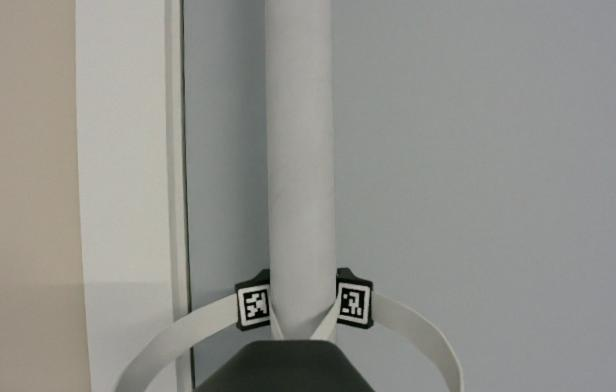

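Scene clock: 303.23 s.
earlier move: r2 done
r1.base_odometry: x=+0.470 y=+1.564 heading=+2.910
r1.turned_by_wheels: +0.000
r1.turned_by_imu: +0.000
r1.base_tilt: forward=-1.6 right=+1.3
r1.lidar_m: 0.99 1.05 1.31 2.38 2.49 1.92 1.83 1.94 2.39 2.32 1.32 1.04
r1.base_status: not commanded
r1.joint_positions: lift_m=+0.127 arm_m=+0.000 wrist_yaw_rad=+3.089 wrist_pitch_rad=+0.002 wrist_roll_rad=+0.000 gripper_m=+0.056
r1.joint_status: not commanded
r1.measured_speeds: all 0
r1.motor_effort: lift_m=+20(20) arm_m=-4(4) wheel_0=+0(1) wheel_1=+1(1) wheel_2=+0(0)
r1.servo_current: wrist_yaw_rad=39(78) wrist_pitch_rad=46(52) wrist_roll_rad=52(65) gripper_m=39(52)
r1.hand_pose: x=-0.1125 y=+0.1024 z=+0.3046 quat_wxyz=(+0.026, -0.001, +0.000, +1.000) (m; r1's base frame)
r1.wrist_depth_mm: - 138 - - - - - / 112 139 - - - - - / 116 139 219 - - - - / 136 157 - - - - - / 1661 - - 1983 - - - / 1182 1205 194 1205 187 1138 1138 / 854 750 759 809 788 778 820
r2.base_odometry: x=-1.187 y=-3.384 heading=-2.166
r2.turned_by_wheels: +0.000
r2.turned_by_imu: +0.000
r2.base_tilt: forward=-0.6 right=+0.0
r2.lidar_m: 0.83 0.93 1.23 1.80 1.85 2.47 1.73 1.23 3.10 2.94 1.37 0.95
r2.base_status: done
r2.joint_positions: lift_m=+0.850 arm_m=+0.436 wrist_yaw_rad=+0.001 wrist_pitch_rad=+0.002 wrist_roll_rad=+0.000 gripper_m=-0.029
r2.joint_status: all done
r2.measured_speeds: all 0
r2.motor_effort: lift_m=+21(21) arm_m=+1(8) wheel_0=+2(12) wheel_1=+3(11) wheel_2=-1(2)
r2.servo_current: wrist_yaw_rad=39(65) wrist_pitch_rad=39(46) wrist_roll_rad=59(59) gripper_m=111(163)
r2.hand_pose: x=+0.8954 y=-0.0870 z=+1.0275 quat_wxyz=(+1.000, +0.000, +0.001, +0.001) (m; r2's base frame)
r2.wrist_depth_mm: 236 224 240 161 241 243 - / 236 226 240 163 243 244 246 / 238 228 243 163 244 246 247 / 239 229 244 165 245 246 248 / 241 229 244 166 248 249 248 / 242 230 185 167 178 250 252 / 244 232 248 - 251 252 253
wait: 1.00 of 3 s (r2 has come to rest)
pictures: r2_head_camera, r2_wrist_camera
Images, in order (width x height): r2_head_camera 420x560, r2_wrist_camera 616x392.

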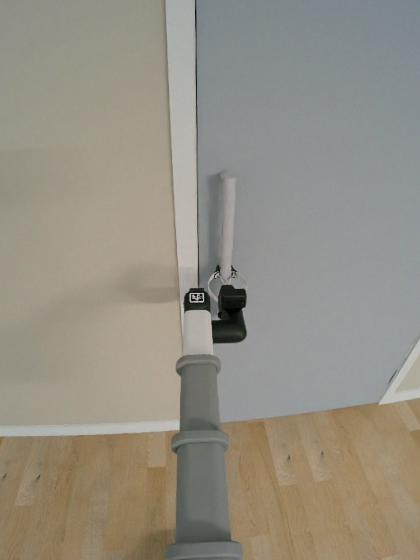

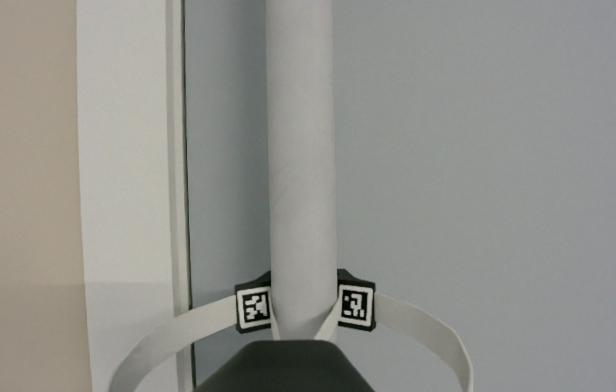

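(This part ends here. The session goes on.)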